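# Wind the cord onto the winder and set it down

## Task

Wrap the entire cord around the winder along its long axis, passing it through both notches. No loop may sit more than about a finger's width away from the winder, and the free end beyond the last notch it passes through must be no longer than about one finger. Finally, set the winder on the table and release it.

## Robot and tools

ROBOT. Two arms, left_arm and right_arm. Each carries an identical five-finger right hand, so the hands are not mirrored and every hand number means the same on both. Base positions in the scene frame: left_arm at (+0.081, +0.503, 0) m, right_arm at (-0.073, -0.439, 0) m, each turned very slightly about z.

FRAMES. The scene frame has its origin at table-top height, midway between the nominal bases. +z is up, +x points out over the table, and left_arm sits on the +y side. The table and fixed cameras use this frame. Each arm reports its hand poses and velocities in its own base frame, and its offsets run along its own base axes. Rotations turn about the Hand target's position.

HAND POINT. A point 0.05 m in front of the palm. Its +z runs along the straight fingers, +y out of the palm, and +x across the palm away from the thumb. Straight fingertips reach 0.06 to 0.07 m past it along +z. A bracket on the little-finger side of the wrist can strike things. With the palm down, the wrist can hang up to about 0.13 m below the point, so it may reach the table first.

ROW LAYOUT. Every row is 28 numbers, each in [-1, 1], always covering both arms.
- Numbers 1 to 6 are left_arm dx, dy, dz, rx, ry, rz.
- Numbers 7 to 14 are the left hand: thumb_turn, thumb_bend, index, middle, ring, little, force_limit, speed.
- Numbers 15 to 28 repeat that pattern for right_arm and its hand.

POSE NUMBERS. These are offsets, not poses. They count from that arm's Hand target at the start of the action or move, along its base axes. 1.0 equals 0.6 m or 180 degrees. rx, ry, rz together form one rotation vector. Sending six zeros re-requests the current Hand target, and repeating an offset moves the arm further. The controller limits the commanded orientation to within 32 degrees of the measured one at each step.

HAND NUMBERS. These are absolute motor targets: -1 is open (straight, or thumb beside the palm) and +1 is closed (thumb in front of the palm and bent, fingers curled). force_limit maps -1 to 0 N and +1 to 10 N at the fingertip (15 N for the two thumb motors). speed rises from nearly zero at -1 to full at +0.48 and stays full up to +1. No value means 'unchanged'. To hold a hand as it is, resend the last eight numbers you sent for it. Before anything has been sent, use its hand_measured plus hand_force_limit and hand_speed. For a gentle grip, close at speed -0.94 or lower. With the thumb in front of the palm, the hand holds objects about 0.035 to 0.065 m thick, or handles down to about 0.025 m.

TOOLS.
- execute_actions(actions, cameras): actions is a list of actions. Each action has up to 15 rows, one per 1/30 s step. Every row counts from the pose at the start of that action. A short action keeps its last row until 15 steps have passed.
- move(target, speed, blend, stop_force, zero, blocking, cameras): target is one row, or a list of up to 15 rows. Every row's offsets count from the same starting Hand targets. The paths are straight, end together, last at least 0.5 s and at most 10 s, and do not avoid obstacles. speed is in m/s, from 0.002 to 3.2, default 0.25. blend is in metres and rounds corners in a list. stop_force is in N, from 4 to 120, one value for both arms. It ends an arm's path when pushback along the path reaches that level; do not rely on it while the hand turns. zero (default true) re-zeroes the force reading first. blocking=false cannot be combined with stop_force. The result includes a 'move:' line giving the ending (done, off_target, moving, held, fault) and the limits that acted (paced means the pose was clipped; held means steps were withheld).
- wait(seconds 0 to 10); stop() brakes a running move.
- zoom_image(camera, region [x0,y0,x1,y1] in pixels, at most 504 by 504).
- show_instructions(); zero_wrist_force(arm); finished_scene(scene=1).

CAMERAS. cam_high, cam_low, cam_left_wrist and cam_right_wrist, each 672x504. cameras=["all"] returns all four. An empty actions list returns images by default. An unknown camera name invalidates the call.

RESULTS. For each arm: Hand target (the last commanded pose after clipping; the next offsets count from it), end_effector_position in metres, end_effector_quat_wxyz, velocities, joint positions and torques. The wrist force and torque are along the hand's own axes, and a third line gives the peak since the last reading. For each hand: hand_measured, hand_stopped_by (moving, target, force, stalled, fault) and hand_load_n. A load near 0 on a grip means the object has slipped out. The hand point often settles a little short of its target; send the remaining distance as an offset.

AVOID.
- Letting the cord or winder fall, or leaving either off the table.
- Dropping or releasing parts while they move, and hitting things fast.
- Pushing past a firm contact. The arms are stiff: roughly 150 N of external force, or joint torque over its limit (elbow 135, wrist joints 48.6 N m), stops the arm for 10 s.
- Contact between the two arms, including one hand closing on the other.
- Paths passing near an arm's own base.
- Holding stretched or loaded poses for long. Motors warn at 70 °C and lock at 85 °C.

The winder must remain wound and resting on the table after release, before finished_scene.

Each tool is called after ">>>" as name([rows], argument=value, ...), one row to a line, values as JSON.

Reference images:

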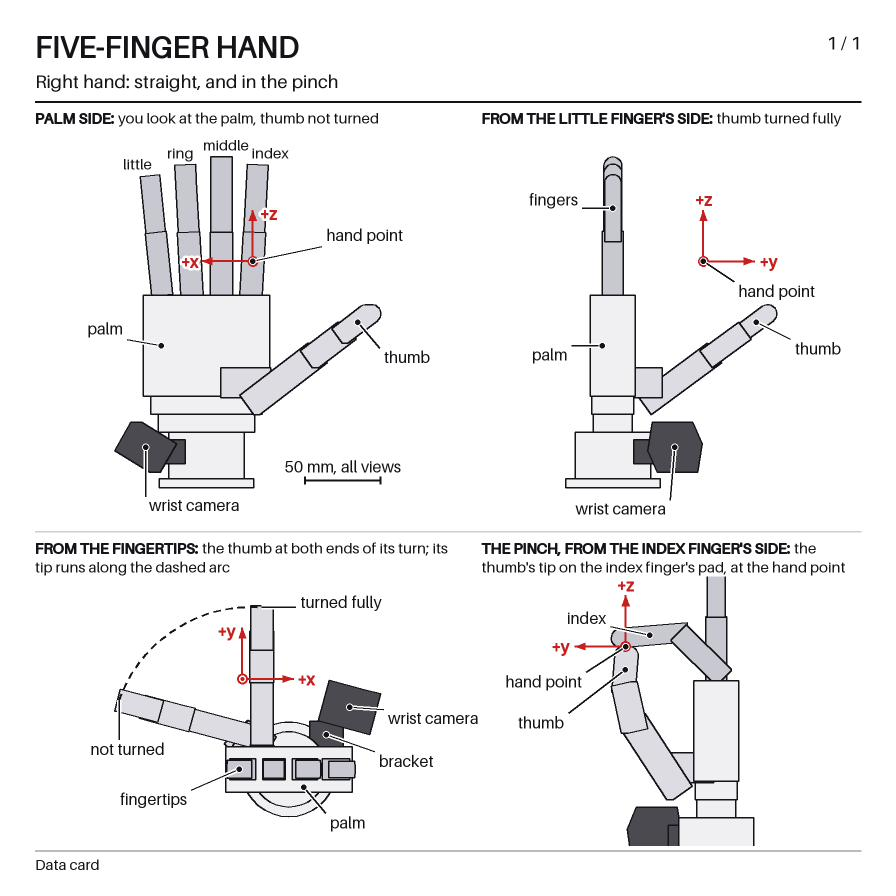

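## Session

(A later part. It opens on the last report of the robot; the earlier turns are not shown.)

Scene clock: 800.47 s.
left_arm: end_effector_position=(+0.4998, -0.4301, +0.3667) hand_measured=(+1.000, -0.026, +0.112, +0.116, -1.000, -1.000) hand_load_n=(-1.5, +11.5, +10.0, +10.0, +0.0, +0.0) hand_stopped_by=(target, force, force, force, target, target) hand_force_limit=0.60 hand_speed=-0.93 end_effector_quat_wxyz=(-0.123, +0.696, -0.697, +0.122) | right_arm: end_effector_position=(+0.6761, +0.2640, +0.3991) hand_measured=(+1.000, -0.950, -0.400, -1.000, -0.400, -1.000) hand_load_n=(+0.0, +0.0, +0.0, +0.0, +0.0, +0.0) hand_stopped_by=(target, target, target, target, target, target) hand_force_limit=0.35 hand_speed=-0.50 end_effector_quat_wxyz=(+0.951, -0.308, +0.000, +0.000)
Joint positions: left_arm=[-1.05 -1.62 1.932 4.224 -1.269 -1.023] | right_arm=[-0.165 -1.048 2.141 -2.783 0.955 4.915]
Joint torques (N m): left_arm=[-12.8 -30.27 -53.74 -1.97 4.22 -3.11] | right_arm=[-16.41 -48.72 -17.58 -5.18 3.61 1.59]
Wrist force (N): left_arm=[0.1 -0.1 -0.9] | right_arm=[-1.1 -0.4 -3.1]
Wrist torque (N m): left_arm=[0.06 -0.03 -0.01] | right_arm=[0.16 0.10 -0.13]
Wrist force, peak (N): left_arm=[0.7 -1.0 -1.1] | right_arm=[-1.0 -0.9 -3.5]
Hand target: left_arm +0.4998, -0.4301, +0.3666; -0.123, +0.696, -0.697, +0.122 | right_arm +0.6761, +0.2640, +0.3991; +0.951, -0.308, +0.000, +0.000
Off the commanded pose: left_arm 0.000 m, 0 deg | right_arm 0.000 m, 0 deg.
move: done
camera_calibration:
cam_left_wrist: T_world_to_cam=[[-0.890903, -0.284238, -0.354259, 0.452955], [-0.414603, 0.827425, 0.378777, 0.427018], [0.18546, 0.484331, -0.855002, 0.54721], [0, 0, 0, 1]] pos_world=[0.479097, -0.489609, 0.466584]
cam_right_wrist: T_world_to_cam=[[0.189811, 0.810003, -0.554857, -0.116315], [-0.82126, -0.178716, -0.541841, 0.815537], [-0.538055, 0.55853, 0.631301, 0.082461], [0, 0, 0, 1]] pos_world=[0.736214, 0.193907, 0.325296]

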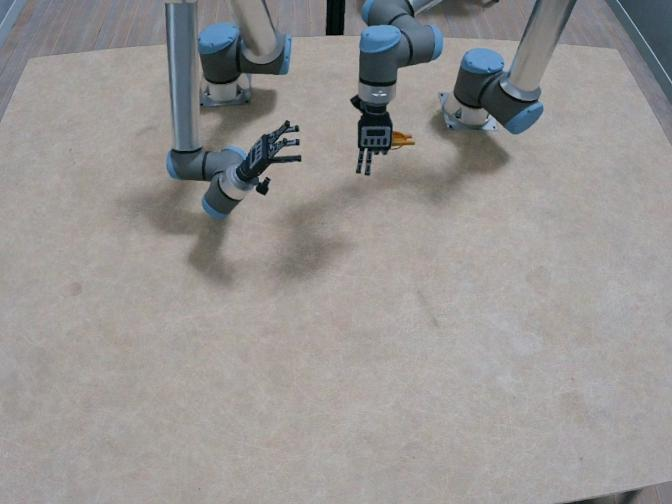

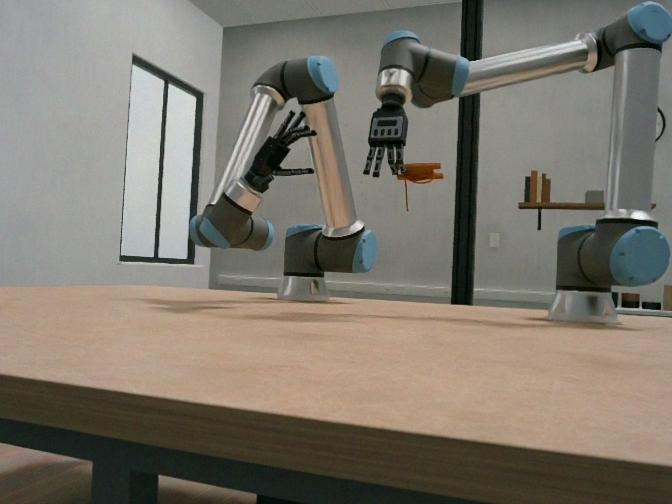

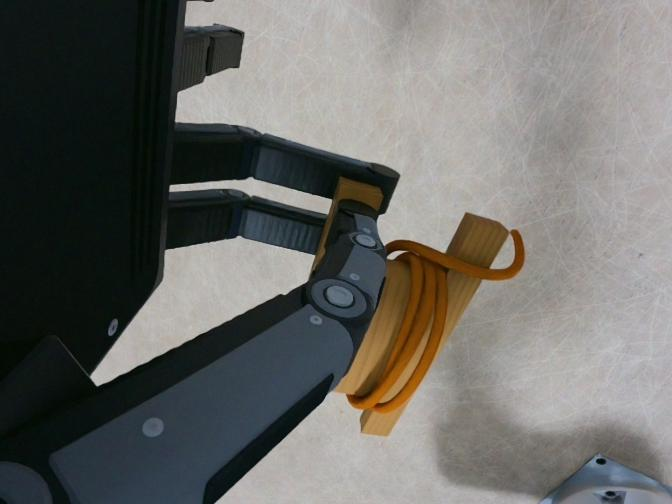

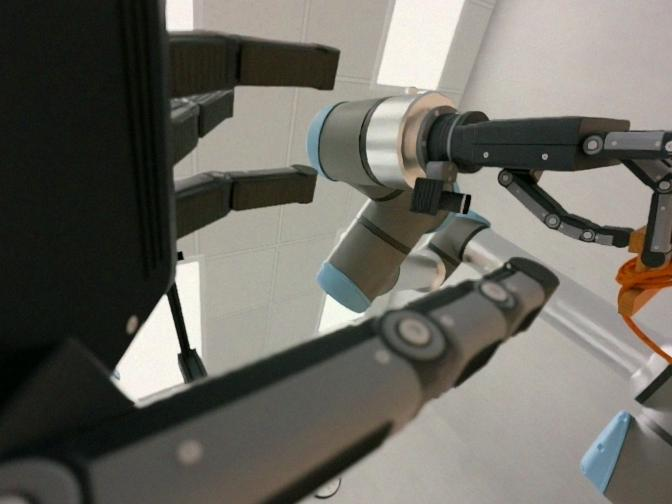

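>>> move([
  [0.0003,0.0168,0.222,-0.2923,0.1029,-0.0509,1,0.2,0.65,0.6,-1,-1,0.6,-0.93, 0,-0.1,0,0,0,0,1,0,-0.25,-0.25,1,1,0.35,-0.3],
], speed=0.15, cameras=["all"])

>>> zoom_image(camera="cam_left_wrist", region=[250, 50, 554, 454])

>>> zoom_image(camera="cam_low", region=[340, 50, 520, 230])

Scene clock: 806.90 s.
left_arm: end_effector_position=(+0.5000, -0.4201, +0.4998) hand_measured=(+1.000, -0.026, +0.112, +0.116, -1.000, -1.000) hand_load_n=(-1.5, +11.5, +10.5, +10.0, +0.0, +0.0) hand_stopped_by=(target, force, force, force, target, target) hand_force_limit=0.60 hand_speed=-0.93 end_effector_quat_wxyz=(+0.316, +0.633, -0.633, +0.315) | right_arm: end_effector_position=(+0.6761, +0.2040, +0.3991) hand_measured=(+1.000, +0.000, -0.250, -0.250, +1.000, +1.000) hand_load_n=(+0.0, +0.0, +0.0, +0.0, +0.0, +0.0) hand_stopped_by=(target, target, target, target, target, target) hand_force_limit=0.35 hand_speed=-0.30 end_effector_quat_wxyz=(+0.951, -0.308, +0.000, +0.000)
Joint positions: left_arm=[-0.675 -1.662 1.987 3.695 -2.244 -0.927] | right_arm=[-0.251 -1.037 2.145 -2.856 0.967 5.019]
Joint torques (N m): left_arm=[13.56 -24.94 -27.22 -5.32 -4.43 -4.19] | right_arm=[-17.24 -48.68 -28.62 -5.32 3.8 1.81]
Wrist force (N): left_arm=[0.9 -0.6 -0.5] | right_arm=[-0.8 -0.8 -2.9]
Wrist torque (N m): left_arm=[0.07 -0.10 -0.12] | right_arm=[0.08 0.04 -0.14]
Wrist force, peak (N): left_arm=[0.9 -1.2 -1.2] | right_arm=[-1.2 -1.3 -3.3]
Hand target: left_arm +0.5000, -0.4201, +0.4998; +0.316, +0.633, -0.632, +0.316 | right_arm +0.6761, +0.2040, +0.3991; +0.951, -0.308, +0.000, +0.000
Off the commanded pose: left_arm 0.000 m, 0 deg | right_arm 0.000 m, 0 deg.
move: done
camera_calibration:
cam_left_wrist: T_world_to_cam=[[-0.957901, -0.194996, 0.210719, 0.291743], [-0.261878, 0.894258, -0.362936, 0.690754], [-0.117666, -0.402839, -0.907676, 0.461312], [0, 0, 0, 1]] pos_world=[0.514636, -0.374989, 0.607945]
cam_right_wrist: T_world_to_cam=[[0.189811, 0.810003, -0.554857, -0.0677146], [-0.82126, -0.178716, -0.541841, 0.804814], [-0.538055, 0.55853, 0.631301, 0.115973], [0, 0, 0, 1]] pos_world=[0.736214, 0.133907, 0.325296]

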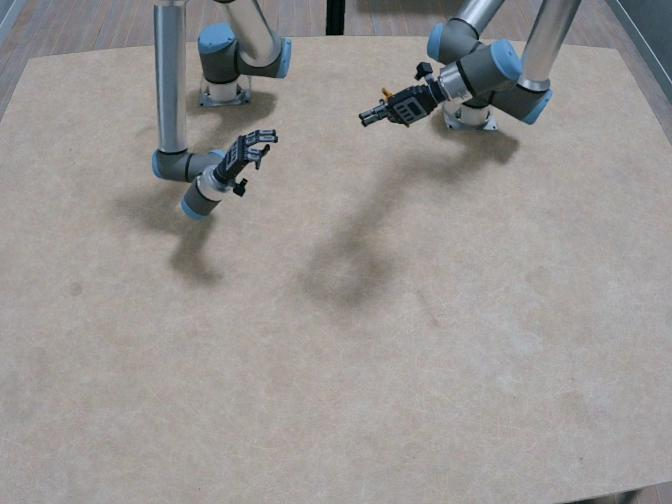

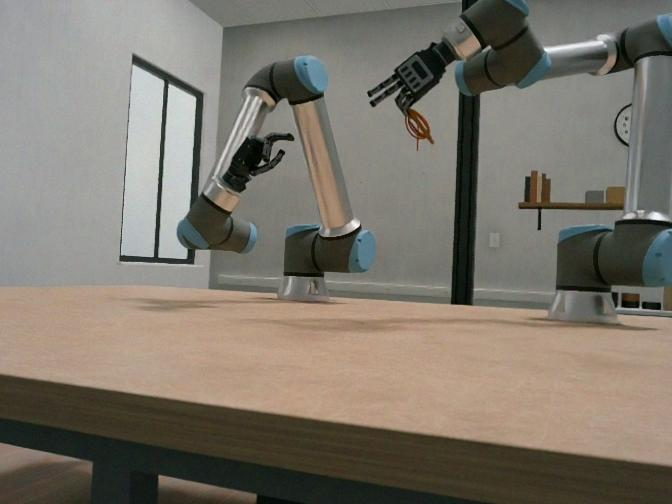

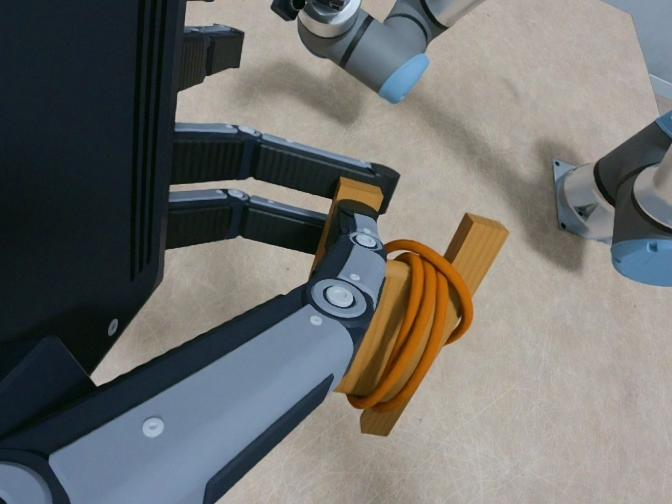

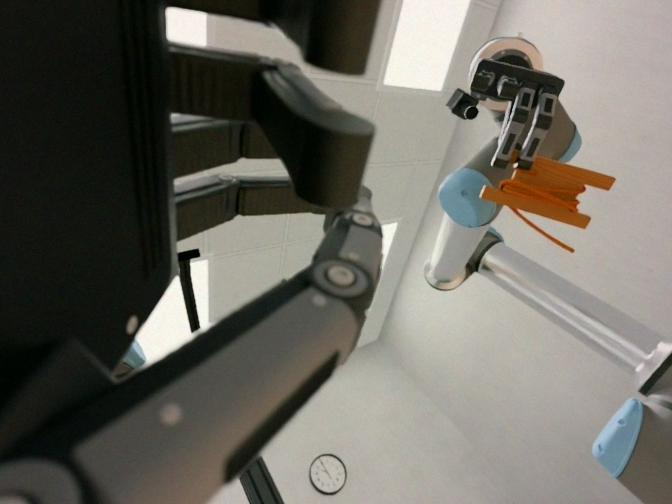

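Scaled by 1.248 from the camera's 672x504 image, which has a finer 960x720 frame.

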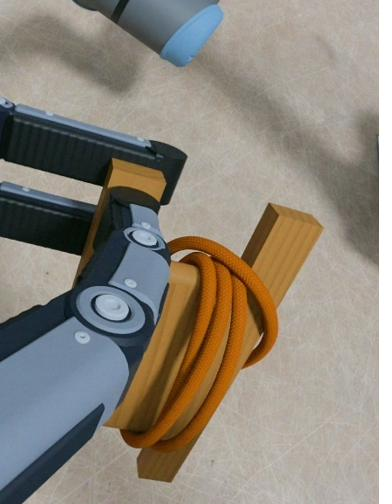

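Scaled by 2.800 from the camera's 672x504 image, which has a finer 960x720 frame.

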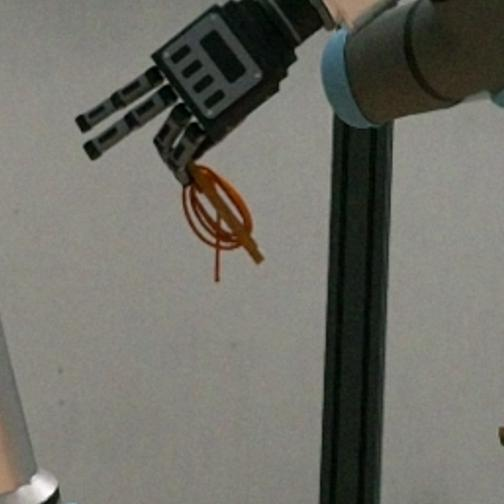

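>>> move([
  [0,0,0,0,0,0,1,0.2,0.65,0.6,-1,-1,0.6,-0.93, -0.1935,0.3333,0.05,-0.105,0.4916,0.105,1,0,-0.25,-0.25,1,1,-0.6,-0.5],
], speed=0.2, cameras=["all"])

>>> zoom_image(camera="cam_right_wrist", region=[300, 0, 672, 400])

Scene clock: 812.90 s.
left_arm: end_effector_position=(+0.5000, -0.4201, +0.4998) hand_measured=(+1.000, -0.026, +0.112, +0.116, -1.000, -1.000) hand_load_n=(-1.5, +11.0, +10.0, +10.0, +0.0, +0.0) hand_stopped_by=(target, force, force, force, target, target) hand_force_limit=0.60 hand_speed=-0.93 end_effector_quat_wxyz=(+0.316, +0.633, -0.632, +0.316) | right_arm: end_effector_position=(+0.5600, +0.4040, +0.4291) hand_measured=(+1.000, +0.000, -0.250, -0.250, +1.000, +1.000) hand_load_n=(+0.0, +0.0, +0.0, +0.0, +0.0, +0.0) hand_stopped_by=(target, target, target, target, target, target) hand_force_limit=-0.60 hand_speed=-0.50 end_effector_quat_wxyz=(+0.613, -0.353, +0.612, +0.353)
Joint positions: left_arm=[-0.675 -1.662 1.987 3.695 -2.244 -0.927] | right_arm=[-0.067 -1.626 2.127 -0.502 0.458 4.713]
Joint torques (N m): left_arm=[15.49 -26.63 -26.98 -5.71 -4.73 -3.44] | right_arm=[10.15 -19.07 -42 0.48 2.87 -2.74]
Wrist force (N): left_arm=[0.7 -0.9 -0.5] | right_arm=[0.8 -1.4 -2.0]
Wrist torque (N m): left_arm=[0.02 -0.07 -0.14] | right_arm=[0.06 -0.05 0.33]
Wrist force, peak (N): left_arm=[1.1 -1.0 -0.9] | right_arm=[-0.9 -1.0 -3.3]
Hand target: left_arm +0.5000, -0.4201, +0.4998; +0.316, +0.633, -0.632, +0.316 | right_arm +0.5600, +0.4040, +0.4291; +0.613, -0.353, +0.612, +0.353
Off the commanded pose: left_arm 0.000 m, 0 deg | right_arm 0.000 m, 0 deg.
move: done
camera_calibration:
cam_left_wrist: T_world_to_cam=[[-0.957878, -0.194839, 0.210968, 0.291658], [-0.261871, 0.89415, -0.363206, 0.690785], [-0.11787, -0.403154, -0.907509, 0.461238], [0, 0, 0, 1]] pos_world=[0.514636, -0.374889, 0.607945]
cam_right_wrist: T_world_to_cam=[[-0.83702, 0.5129, -0.190609, 0.347745], [-0.422608, -0.384705, 0.820612, 0.0368024], [0.347564, 0.767422, 0.538761, -0.617721], [0, 0, 0, 1]] pos_world=[0.521319, 0.309852, 0.368887]

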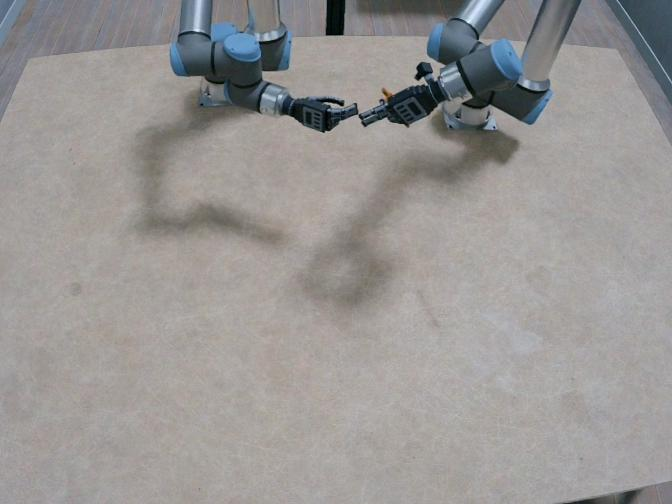

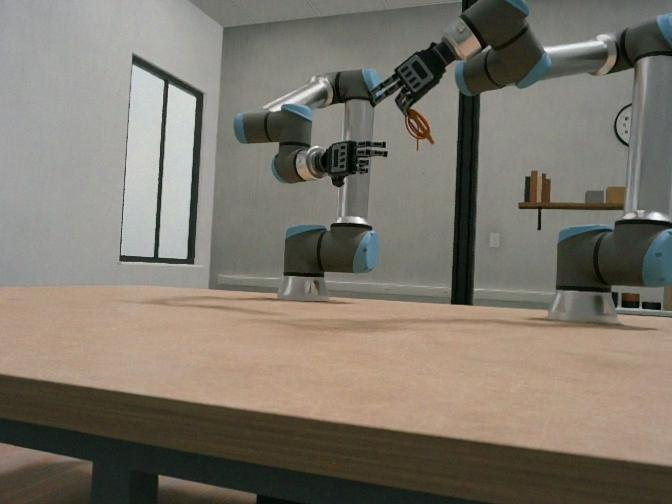

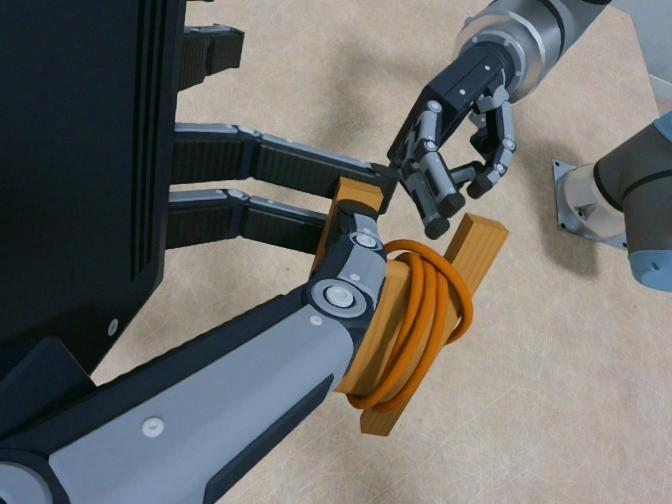

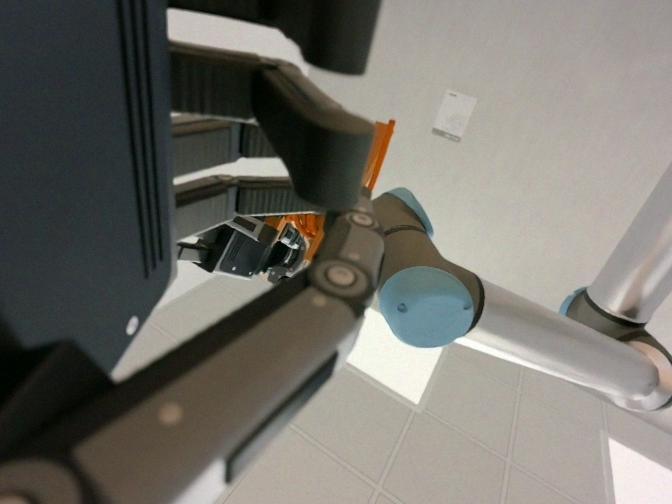

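Scaled by 1.260 from the camera's 672x504 image, which has a finer 960x720 frame.

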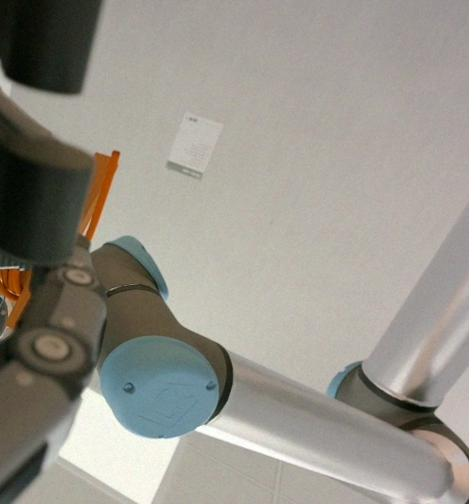

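>>> move([
  [0,0,0,0,0,0,1,0.2,0.65,0.6,-1,-1,0.6,-0.93, 0.0042,0.0842,0.0182,0,0,0,1,0,-0.25,-0.25,1,1,-0.6,-0.5],
  [0,0,0,0,0,0,1,0.2,0.65,0.6,-1,-1,0.6,-0.93, 0.0542,0.1708,0.0182,0,0,0,1,0,-0.25,-0.25,1,1,-0.6,-0.5],
], speed=0.08, blend=[0.01,0], stop_force=5, cameras=["cam_left_wrist","cam_right_wrist","cam_low"])

>>> zoom_image(camera="cam_right_wrist", region=[150, 50, 554, 350])

>>> zoom_image(camera="cam_low", region=[340, 50, 520, 230])

Scene clock: 816.20 s.
left_arm: end_effector_position=(+0.5000, -0.4201, +0.4998) hand_measured=(+1.000, -0.026, +0.112, +0.116, -1.000, -1.000) hand_load_n=(-2.5, +10.0, +7.5, +11.0, +0.0, +0.0) hand_stopped_by=(target, force, force, force, target, target) hand_force_limit=0.60 hand_speed=-0.93 end_effector_quat_wxyz=(+0.316, +0.633, -0.632, +0.316) | right_arm: end_effector_position=(+0.5925, +0.5065, +0.4400) hand_measured=(+1.000, +0.000, -0.250, -0.250, +1.000, +1.000) hand_load_n=(+0.0, +0.0, -1.0, +0.0, +0.0, +0.0) hand_stopped_by=(target, target, target, target, target, target) hand_force_limit=-0.60 hand_speed=-0.50 end_effector_quat_wxyz=(+0.613, -0.353, +0.612, +0.353)
Joint positions: left_arm=[-0.675 -1.662 1.987 3.695 -2.244 -0.927] | right_arm=[0.135 -1.519 1.998 -0.48 0.659 4.712]
Joint torques (N m): left_arm=[14.51 -27.88 -26.27 -5.58 -4.61 -3.06] | right_arm=[9.78 -27.94 -43.68 0.3 2.6 -2.39]
Wrist force (N): left_arm=[0.7 -0.7 -1.8] | right_arm=[1.7 -1.8 -2.6]
Wrist torque (N m): left_arm=[0.05 -0.14 -0.10] | right_arm=[0.05 -0.10 0.36]
Wrist force, peak (N): left_arm=[1.0 -0.7 -1.9] | right_arm=[1.5 -1.9 -2.8]
Hand target: left_arm +0.5000, -0.4201, +0.4998; +0.316, +0.633, -0.632, +0.316 | right_arm +0.5925, +0.5065, +0.4400; +0.613, -0.353, +0.612, +0.353
Off the commanded pose: left_arm 0.000 m, 0 deg | right_arm 0.000 m, 0 deg.
move: done
camera_calibration:
cam_left_wrist: T_world_to_cam=[[-0.957878, -0.194839, 0.210968, 0.291658], [-0.261871, 0.89415, -0.363206, 0.690785], [-0.11787, -0.403154, -0.907509, 0.461238], [0, 0, 0, 1]] pos_world=[0.514636, -0.374889, 0.607945]
cam_right_wrist: T_world_to_cam=[[-0.83703, 0.512888, -0.190595, 0.324459], [-0.422506, -0.384527, 0.820748, 0.0808433], [0.347662, 0.767519, 0.538559, -0.713568], [0, 0, 0, 1]] pos_world=[0.553819, 0.412352, 0.379787]
Images, in order (width x height): cam_low 672x504, cam_left_wrist 672x504, cam_right_wrist 672x504.

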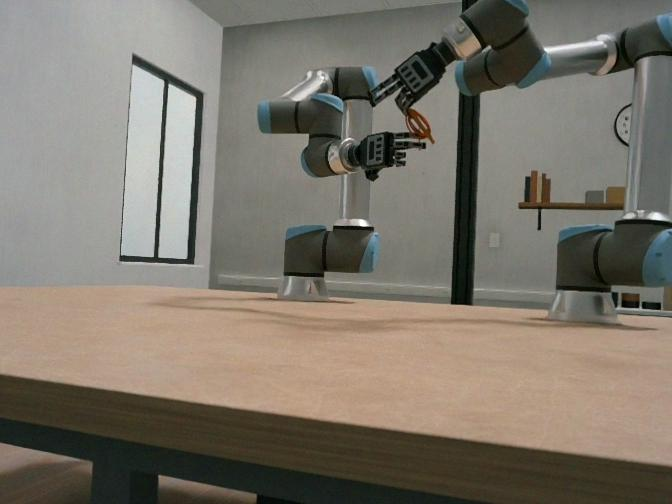

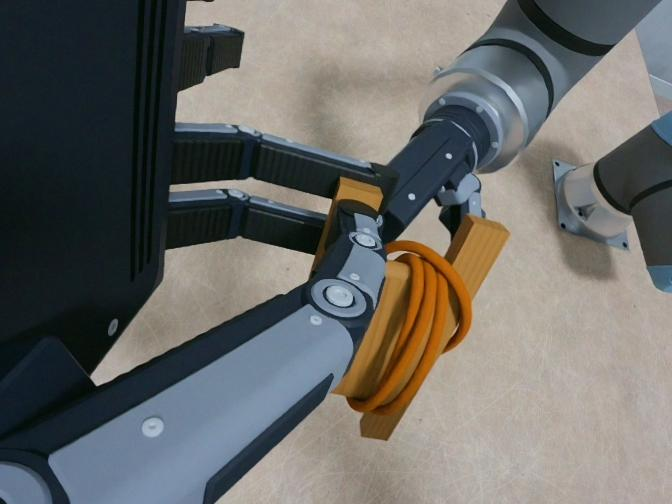

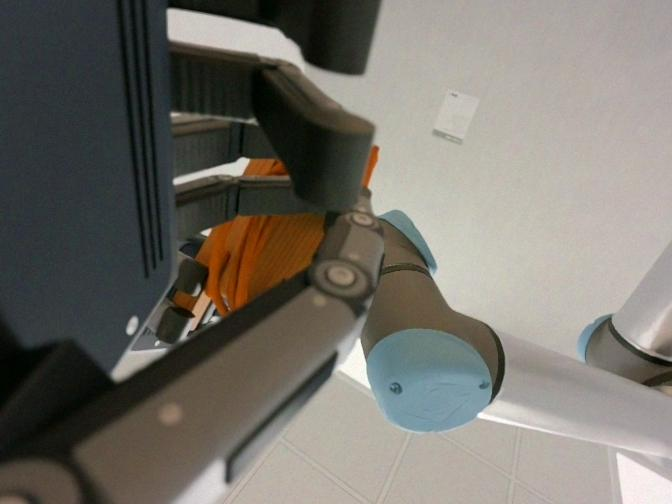

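Scaled by 1.248 from the camera's 672x504 image, which has a finer 960x720 frame.

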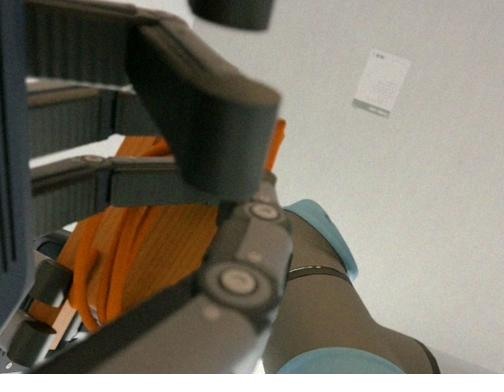

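Scaled by 2.800 from the camera's 672x504 image, which has a finer 960x720 frame.

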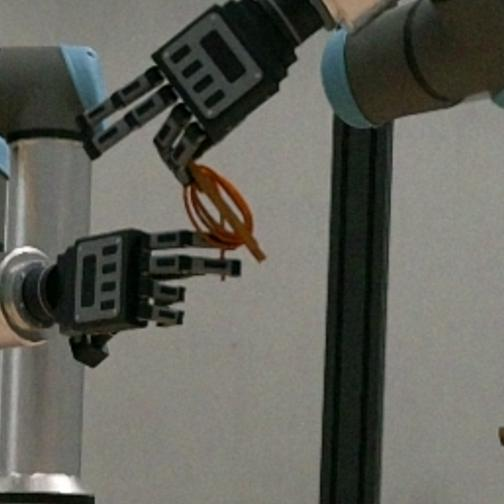

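>>> move(target=[0,0,0,0,0,0,1,0.2,0.65,0.6,-1,-1,0.6,-0.93, 0,0,-0.0083,0,0,0,1,0,-0.25,-0.25,1,1,-0.6,-0.5], speed=0.05, cameras=[])

>>> move(target=[0,0,0,0,0,0,1,0.2,0.65,0.6,-1,-1,0.6,-0.93, 0,0,0,0,0,0,1,0,0.6,0.6,1,1,-0.6,-0.9], speed=0.05, cameras=["cam_left_wrist","cam_right_wrist"])

>>> zoom_image(camera="cam_right_wrist", region=[150, 50, 554, 350])

Scene clock: 817.17 s.
left_arm: end_effector_position=(+0.5000, -0.4201, +0.4998) hand_measured=(+1.000, -0.026, +0.112, +0.116, -1.000, -1.000) hand_load_n=(-1.5, +11.5, +10.0, +10.0, +0.0, +0.5) hand_stopped_by=(target, force, force, force, target, target) hand_force_limit=0.60 hand_speed=-0.93 end_effector_quat_wxyz=(+0.316, +0.633, -0.632, +0.316) | right_arm: end_effector_position=(+0.5925, +0.5065, +0.4352) hand_measured=(+1.000, +0.000, -0.250, -0.250, +1.000, +1.000) hand_load_n=(+0.0, +0.0, +0.0, +0.0, +0.0, +0.0) hand_stopped_by=(target, target, target, target, target, target) hand_force_limit=-0.60 hand_speed=-0.50 end_effector_quat_wxyz=(+0.613, -0.353, +0.612, +0.353)
Joint positions: left_arm=[-0.675 -1.662 1.987 3.695 -2.244 -0.927] | right_arm=[0.135 -1.515 2.003 -0.489 0.659 4.712]
Joint torques (N m): left_arm=[15.7 -27.27 -26.47 -5.91 -4.42 -3.47] | right_arm=[10.61 -26.75 -31.8 -3.29 2.43 -1.94]
Wrist force (N): left_arm=[0.8 -0.5 -0.8] | right_arm=[0.8 -1.7 -1.7]
Wrist torque (N m): left_arm=[0.10 -0.07 -0.13] | right_arm=[0.00 -0.05 0.32]
Wrist force, peak (N): left_arm=[0.6 -1.0 -1.9] | right_arm=[1.3 -2.2 -3.0]
Hand target: left_arm +0.5000, -0.4201, +0.4998; +0.316, +0.633, -0.632, +0.316 | right_arm +0.5925, +0.5065, +0.4350; +0.613, -0.353, +0.612, +0.353
Off the commanded pose: left_arm 0.000 m, 0 deg | right_arm 0.000 m, 0 deg.
move: done
No camera images: "cameras" was empty.

Scene clock: 819.17 s.
left_arm: end_effector_position=(+0.5000, -0.4201, +0.4998) hand_measured=(+1.000, -0.026, +0.112, +0.116, -1.000, -1.000) hand_load_n=(-1.5, +11.0, +10.0, +10.0, +0.0, +0.0) hand_stopped_by=(target, force, force, force, target, target) hand_force_limit=0.60 hand_speed=-0.93 end_effector_quat_wxyz=(+0.316, +0.633, -0.632, +0.316) | right_arm: end_effector_position=(+0.5925, +0.5065, +0.4350) hand_measured=(+1.000, +0.000, +0.232, +0.224, +1.000, +1.000) hand_load_n=(-0.5, +1.0, +3.5, +3.5, +0.0, +0.0) hand_stopped_by=(target, target, force, force, target, target) hand_force_limit=-0.60 hand_speed=-0.90 end_effector_quat_wxyz=(+0.613, -0.353, +0.612, +0.353)
Joint positions: left_arm=[-0.675 -1.662 1.987 3.695 -2.244 -0.927] | right_arm=[0.135 -1.514 2.003 -0.49 0.659 4.712]
Joint torques (N m): left_arm=[12.28 -26.03 -27.11 -5.67 -4.64 -3.72] | right_arm=[10.06 -27.66 -30.53 -3.21 2.33 0.34]
Wrist force (N): left_arm=[0.9 -0.8 -0.7] | right_arm=[0.9 -1.7 -1.9]
Wrist torque (N m): left_arm=[0.05 -0.09 -0.12] | right_arm=[0.01 -0.06 0.32]
Wrist force, peak (N): left_arm=[0.9 -0.7 -1.1] | right_arm=[1.3 -1.5 -2.0]
Hand target: left_arm +0.5000, -0.4201, +0.4998; +0.316, +0.633, -0.632, +0.316 | right_arm +0.5925, +0.5065, +0.4350; +0.613, -0.353, +0.612, +0.353
Off the commanded pose: left_arm 0.000 m, 0 deg | right_arm 0.000 m, 0 deg.
move: done
camera_calibration:
cam_left_wrist: T_world_to_cam=[[-0.957878, -0.194839, 0.210968, 0.291658], [-0.261871, 0.89415, -0.363206, 0.690785], [-0.11787, -0.403154, -0.907509, 0.461238], [0, 0, 0, 1]] pos_world=[0.514636, -0.374889, 0.607945]
cam_right_wrist: T_world_to_cam=[[-0.83703, 0.512888, -0.190595, 0.323506], [-0.422506, -0.384527, 0.820748, 0.084947], [0.347662, 0.767519, 0.538559, -0.710875], [0, 0, 0, 1]] pos_world=[0.553819, 0.412352, 0.374787]
Images, in order (width x height): cam_left_wrist 672x504, cam_right_wrist 672x504.

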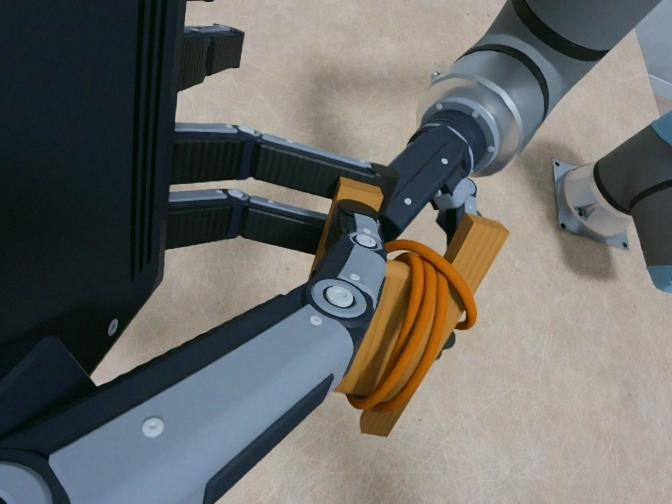

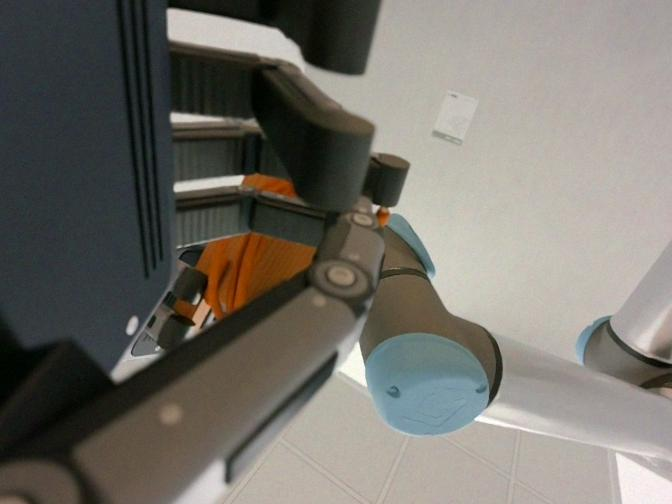

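Scaled by 1.248 from the camera's 672x504 image, which has a finer 960x720 frame.

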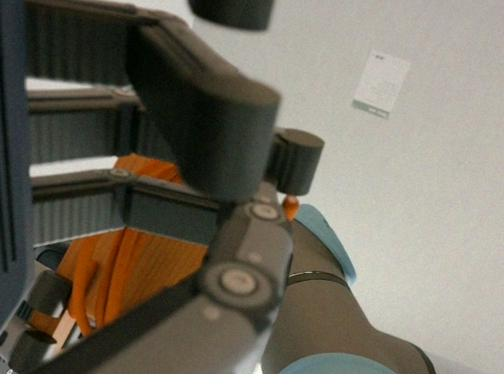

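>>> move([
  [0,0,0,0,0,0,1,0.2,0.65,0.6,-1,-1,0.6,-0.93, 0,0,0,0,0,0,1,0,-0.25,-0.25,1,1,-0.6,-0.5],
  [0,0,0,0,0,0,1,0.2,0.65,0.6,-1,-1,0.6,-0.93, -0.0167,-0.0289,-0.0083,0,0,0,1,0,-0.25,-0.25,1,1,-0.6,-0.5],
], speed=0.06, cameras=["cam_right_wrist"])

>>> zoom_image(camera="cam_right_wrist", region=[250, 80, 454, 280])

Scene clock: 821.17 s.
left_arm: end_effector_position=(+0.5000, -0.4201, +0.4998) hand_measured=(+1.000, -0.026, +0.112, +0.116, -1.000, -1.000) hand_load_n=(-1.5, +11.0, +10.0, +10.5, +0.0, +0.0) hand_stopped_by=(target, force, force, force, target, target) hand_force_limit=0.60 hand_speed=-0.93 end_effector_quat_wxyz=(+0.316, +0.633, -0.632, +0.316) | right_arm: end_effector_position=(+0.5826, +0.4893, +0.4301) hand_measured=(+1.000, +0.000, -0.250, -0.250, +1.000, +1.000) hand_load_n=(+0.0, +0.0, +0.0, +0.0, +0.0, +0.0) hand_stopped_by=(target, target, target, target, target, target) hand_force_limit=-0.60 hand_speed=-0.50 end_effector_quat_wxyz=(+0.613, -0.353, +0.612, +0.353)
Joint positions: left_arm=[-0.675 -1.662 1.987 3.695 -2.244 -0.927] | right_arm=[0.105 -1.537 2.037 -0.501 0.629 4.712]
Joint torques (N m): left_arm=[13.54 -27.55 -27.64 -5.82 -4.67 -3.26] | right_arm=[-17.45 -49.9 -30.64 -2.55 -3.35 -0.73]
Wrist force (N): left_arm=[0.6 -0.6 -0.9] | right_arm=[1.0 -1.1 -1.7]
Wrist torque (N m): left_arm=[0.08 -0.03 -0.15] | right_arm=[0.08 -0.08 0.35]
Wrist force, peak (N): left_arm=[1.2 -0.7 -1.0] | right_arm=[1.4 -1.5 -2.3]
Hand target: left_arm +0.5000, -0.4201, +0.4998; +0.316, +0.633, -0.632, +0.316 | right_arm +0.5825, +0.4891, +0.4300; +0.613, -0.353, +0.612, +0.353
Off the commanded pose: left_arm 0.000 m, 0 deg | right_arm 0.000 m, 0 deg.
move: done
camera_calibration:
cam_right_wrist: T_world_to_cam=[[-0.83706, 0.512823, -0.19064, 0.323165], [-0.42252, -0.38456, 0.820726, 0.0782011], [0.347574, 0.767546, 0.538578, -0.691562], [0, 0, 0, 1]] pos_world=[0.543919, 0.395152, 0.369887]
Images, in order (width x height): cam_right_wrist 672x504.

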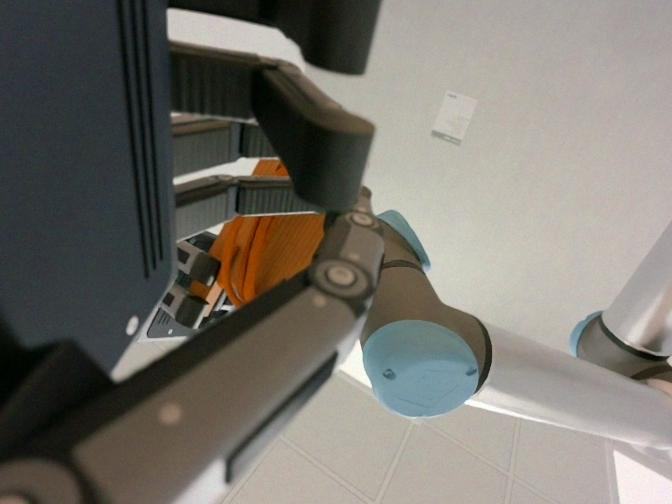

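Scaled by 2.471 from the camera's 672x504 image, which has a finer 960x720 frame.

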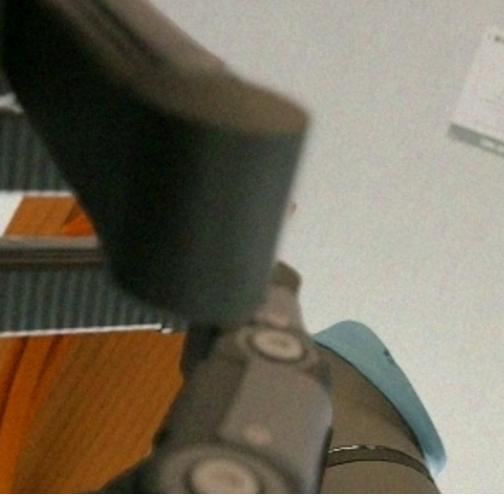

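>>> move([
  [0,0,0,0,0,0,1,0.2,0.65,0.6,-1,-1,0.6,-0.93, 0.0088,0.0337,0.0083,0,0,0,1,0,-0.25,-0.25,1,1,-0.6,-0.5],
], speed=0.05, cameras=["cam_right_wrist"])

>>> zoom_image(camera="cam_right_wrist", region=[250, 80, 454, 280])

Scene clock: 822.43 s.
left_arm: end_effector_position=(+0.5000, -0.4201, +0.4998) hand_measured=(+1.000, -0.026, +0.112, +0.116, -1.000, -1.000) hand_load_n=(-2.0, +10.5, +8.5, +10.5, +0.0, +0.0) hand_stopped_by=(target, force, force, force, target, target) hand_force_limit=0.60 hand_speed=-0.93 end_effector_quat_wxyz=(+0.316, +0.633, -0.632, +0.316) | right_arm: end_effector_position=(+0.5877, +0.5092, +0.4350) hand_measured=(+1.000, +0.000, -0.250, -0.250, +1.000, +1.000) hand_load_n=(+0.0, +0.0, -0.5, +0.0, +0.0, +0.5) hand_stopped_by=(target, target, target, target, target, target) hand_force_limit=-0.60 hand_speed=-0.50 end_effector_quat_wxyz=(+0.613, -0.353, +0.612, +0.353)
Joint positions: left_arm=[-0.675 -1.662 1.987 3.695 -2.244 -0.927] | right_arm=[0.141 -1.52 2.009 -0.49 0.665 4.712]
Joint torques (N m): left_arm=[13.33 -27.11 -27.43 -5.81 -4.41 -3.09] | right_arm=[10.88 -27.9 -43.75 0.37 2.54 -1.56]
Wrist force (N): left_arm=[0.4 -0.6 -1.2] | right_arm=[1.0 -1.5 -2.5]
Wrist torque (N m): left_arm=[0.05 -0.06 -0.14] | right_arm=[0.08 -0.05 0.34]
Wrist force, peak (N): left_arm=[0.9 -0.7 -1.3] | right_arm=[1.2 -1.6 -2.4]
Hand target: left_arm +0.5000, -0.4201, +0.4998; +0.316, +0.633, -0.632, +0.316 | right_arm +0.5877, +0.5094, +0.4350; +0.613, -0.353, +0.612, +0.353
Off the commanded pose: left_arm 0.000 m, 0 deg | right_arm 0.000 m, 0 deg.
move: done
camera_calibration:
cam_right_wrist: T_world_to_cam=[[-0.83707, 0.512875, -0.190457, 0.318078], [-0.422406, -0.384625, 0.820754, 0.083941], [0.347689, 0.767478, 0.538599, -0.711291], [0, 0, 0, 1]] pos_world=[0.549019, 0.415052, 0.374786]
Images, in order (width x height): cam_right_wrist 672x504.

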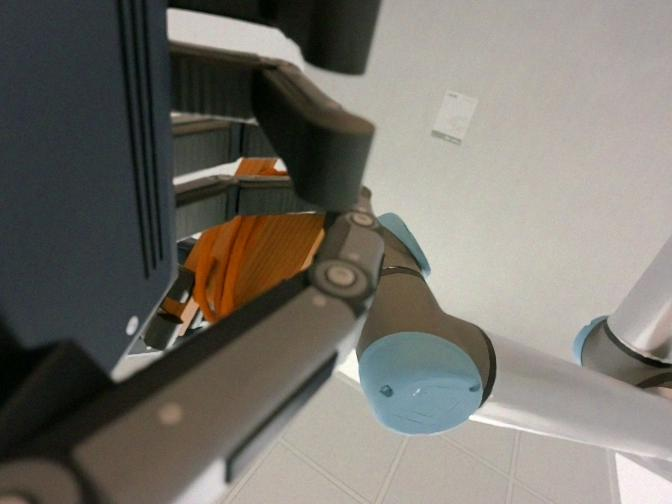

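Scaled by 2.471 from the camera's 672x504 image, which has a finer 960x720 frame.

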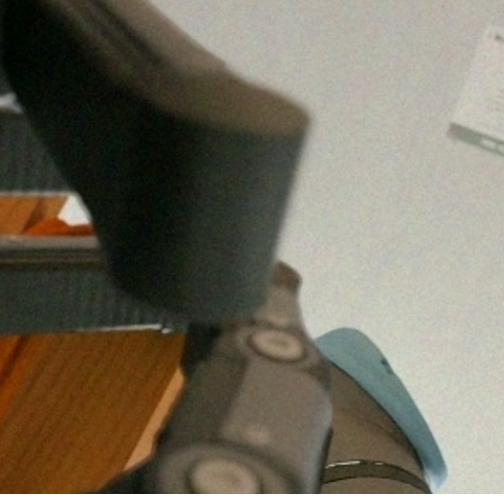

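>>> move(target=[0,0,0,0,0,0,1,0.2,0.65,0.6,-1,-1,0.6,-0.93, 0,0,0,0,0,0,1,0,0.6,0.6,1,1,-0.6,-0.9], speed=0.05, cameras=["cam_right_wrist","cam_low"])

>>> zoom_image(camera="cam_right_wrist", region=[250, 80, 454, 280])

>>> zoom_image(camera="cam_low", region=[340, 50, 520, 230])

Scene clock: 824.40 s.
left_arm: end_effector_position=(+0.5000, -0.4201, +0.4998) hand_measured=(+1.000, -0.026, +0.112, +0.116, -1.000, -1.000) hand_load_n=(-1.5, +11.5, +10.0, +10.0, +0.0, +0.0) hand_stopped_by=(target, force, force, force, target, target) hand_force_limit=0.60 hand_speed=-0.93 end_effector_quat_wxyz=(+0.316, +0.633, -0.632, +0.316) | right_arm: end_effector_position=(+0.5877, +0.5094, +0.4350) hand_measured=(+1.000, +0.000, +0.176, +0.168, +1.000, +1.000) hand_load_n=(-0.5, +0.5, +3.5, +2.0, +0.0, +0.0) hand_stopped_by=(target, target, force, force, target, target) hand_force_limit=-0.60 hand_speed=-0.90 end_effector_quat_wxyz=(+0.613, -0.353, +0.612, +0.353)
Joint positions: left_arm=[-0.675 -1.662 1.987 3.695 -2.244 -0.927] | right_arm=[0.141 -1.519 2.009 -0.49 0.666 4.712]
Joint torques (N m): left_arm=[9.56 -27.93 -27.39 -5.65 -4.45 -3.27] | right_arm=[9.12 -26.57 -42.77 0.34 2.55 -1.76]
Wrist force (N): left_arm=[1.0 -0.7 -0.7] | right_arm=[0.8 -1.4 -1.5]
Wrist torque (N m): left_arm=[0.05 -0.11 -0.12] | right_arm=[0.03 -0.05 0.33]
Wrist force, peak (N): left_arm=[0.6 -1.0 -1.5] | right_arm=[1.5 -2.0 -2.4]
Hand target: left_arm +0.5000, -0.4201, +0.4998; +0.316, +0.633, -0.632, +0.316 | right_arm +0.5877, +0.5094, +0.4350; +0.613, -0.353, +0.612, +0.353
Off the commanded pose: left_arm 0.000 m, 0 deg | right_arm 0.000 m, 0 deg.
move: done
camera_calibration:
cam_right_wrist: T_world_to_cam=[[-0.83703, 0.512888, -0.190595, 0.318084], [-0.422506, -0.384527, 0.820748, 0.0840764], [0.347662, 0.767519, 0.538559, -0.711467], [0, 0, 0, 1]] pos_world=[0.549119, 0.415252, 0.374787]
Images, in order (width x height): cam_low 672x504, cam_right_wrist 672x504.

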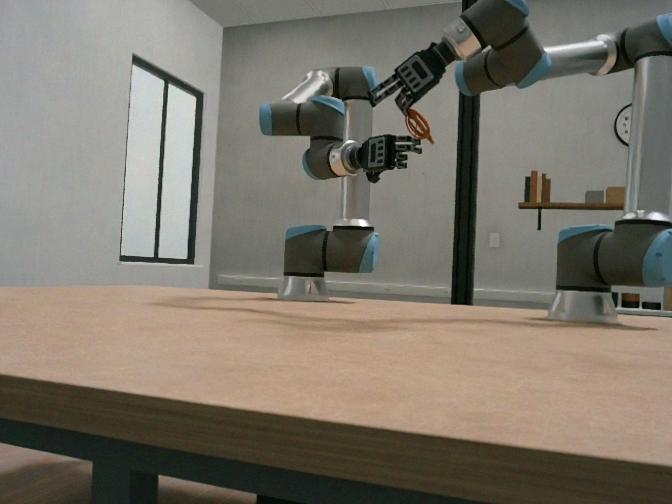

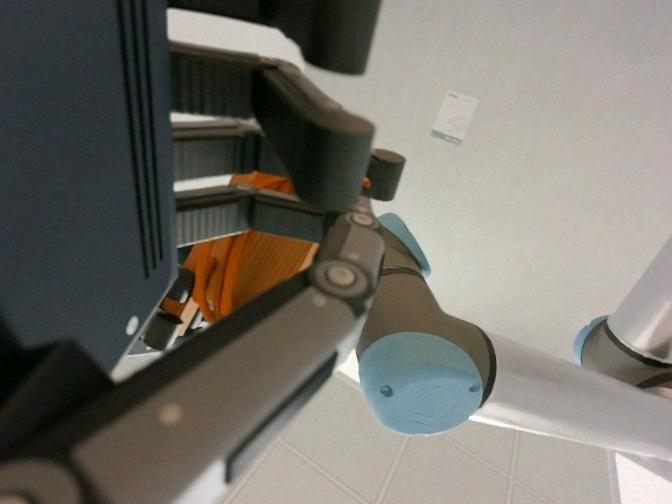

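Scaled by 2.471 from the camera's 672x504 image, which has a finer 960x720 frame.

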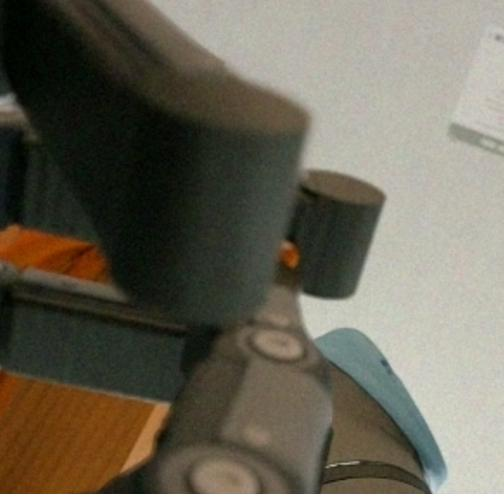

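Scaled by 2.800 from the camera's 672x504 image, which has a finer 960x720 frame.

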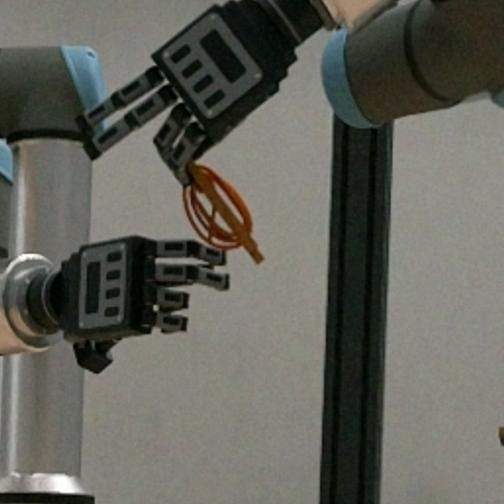

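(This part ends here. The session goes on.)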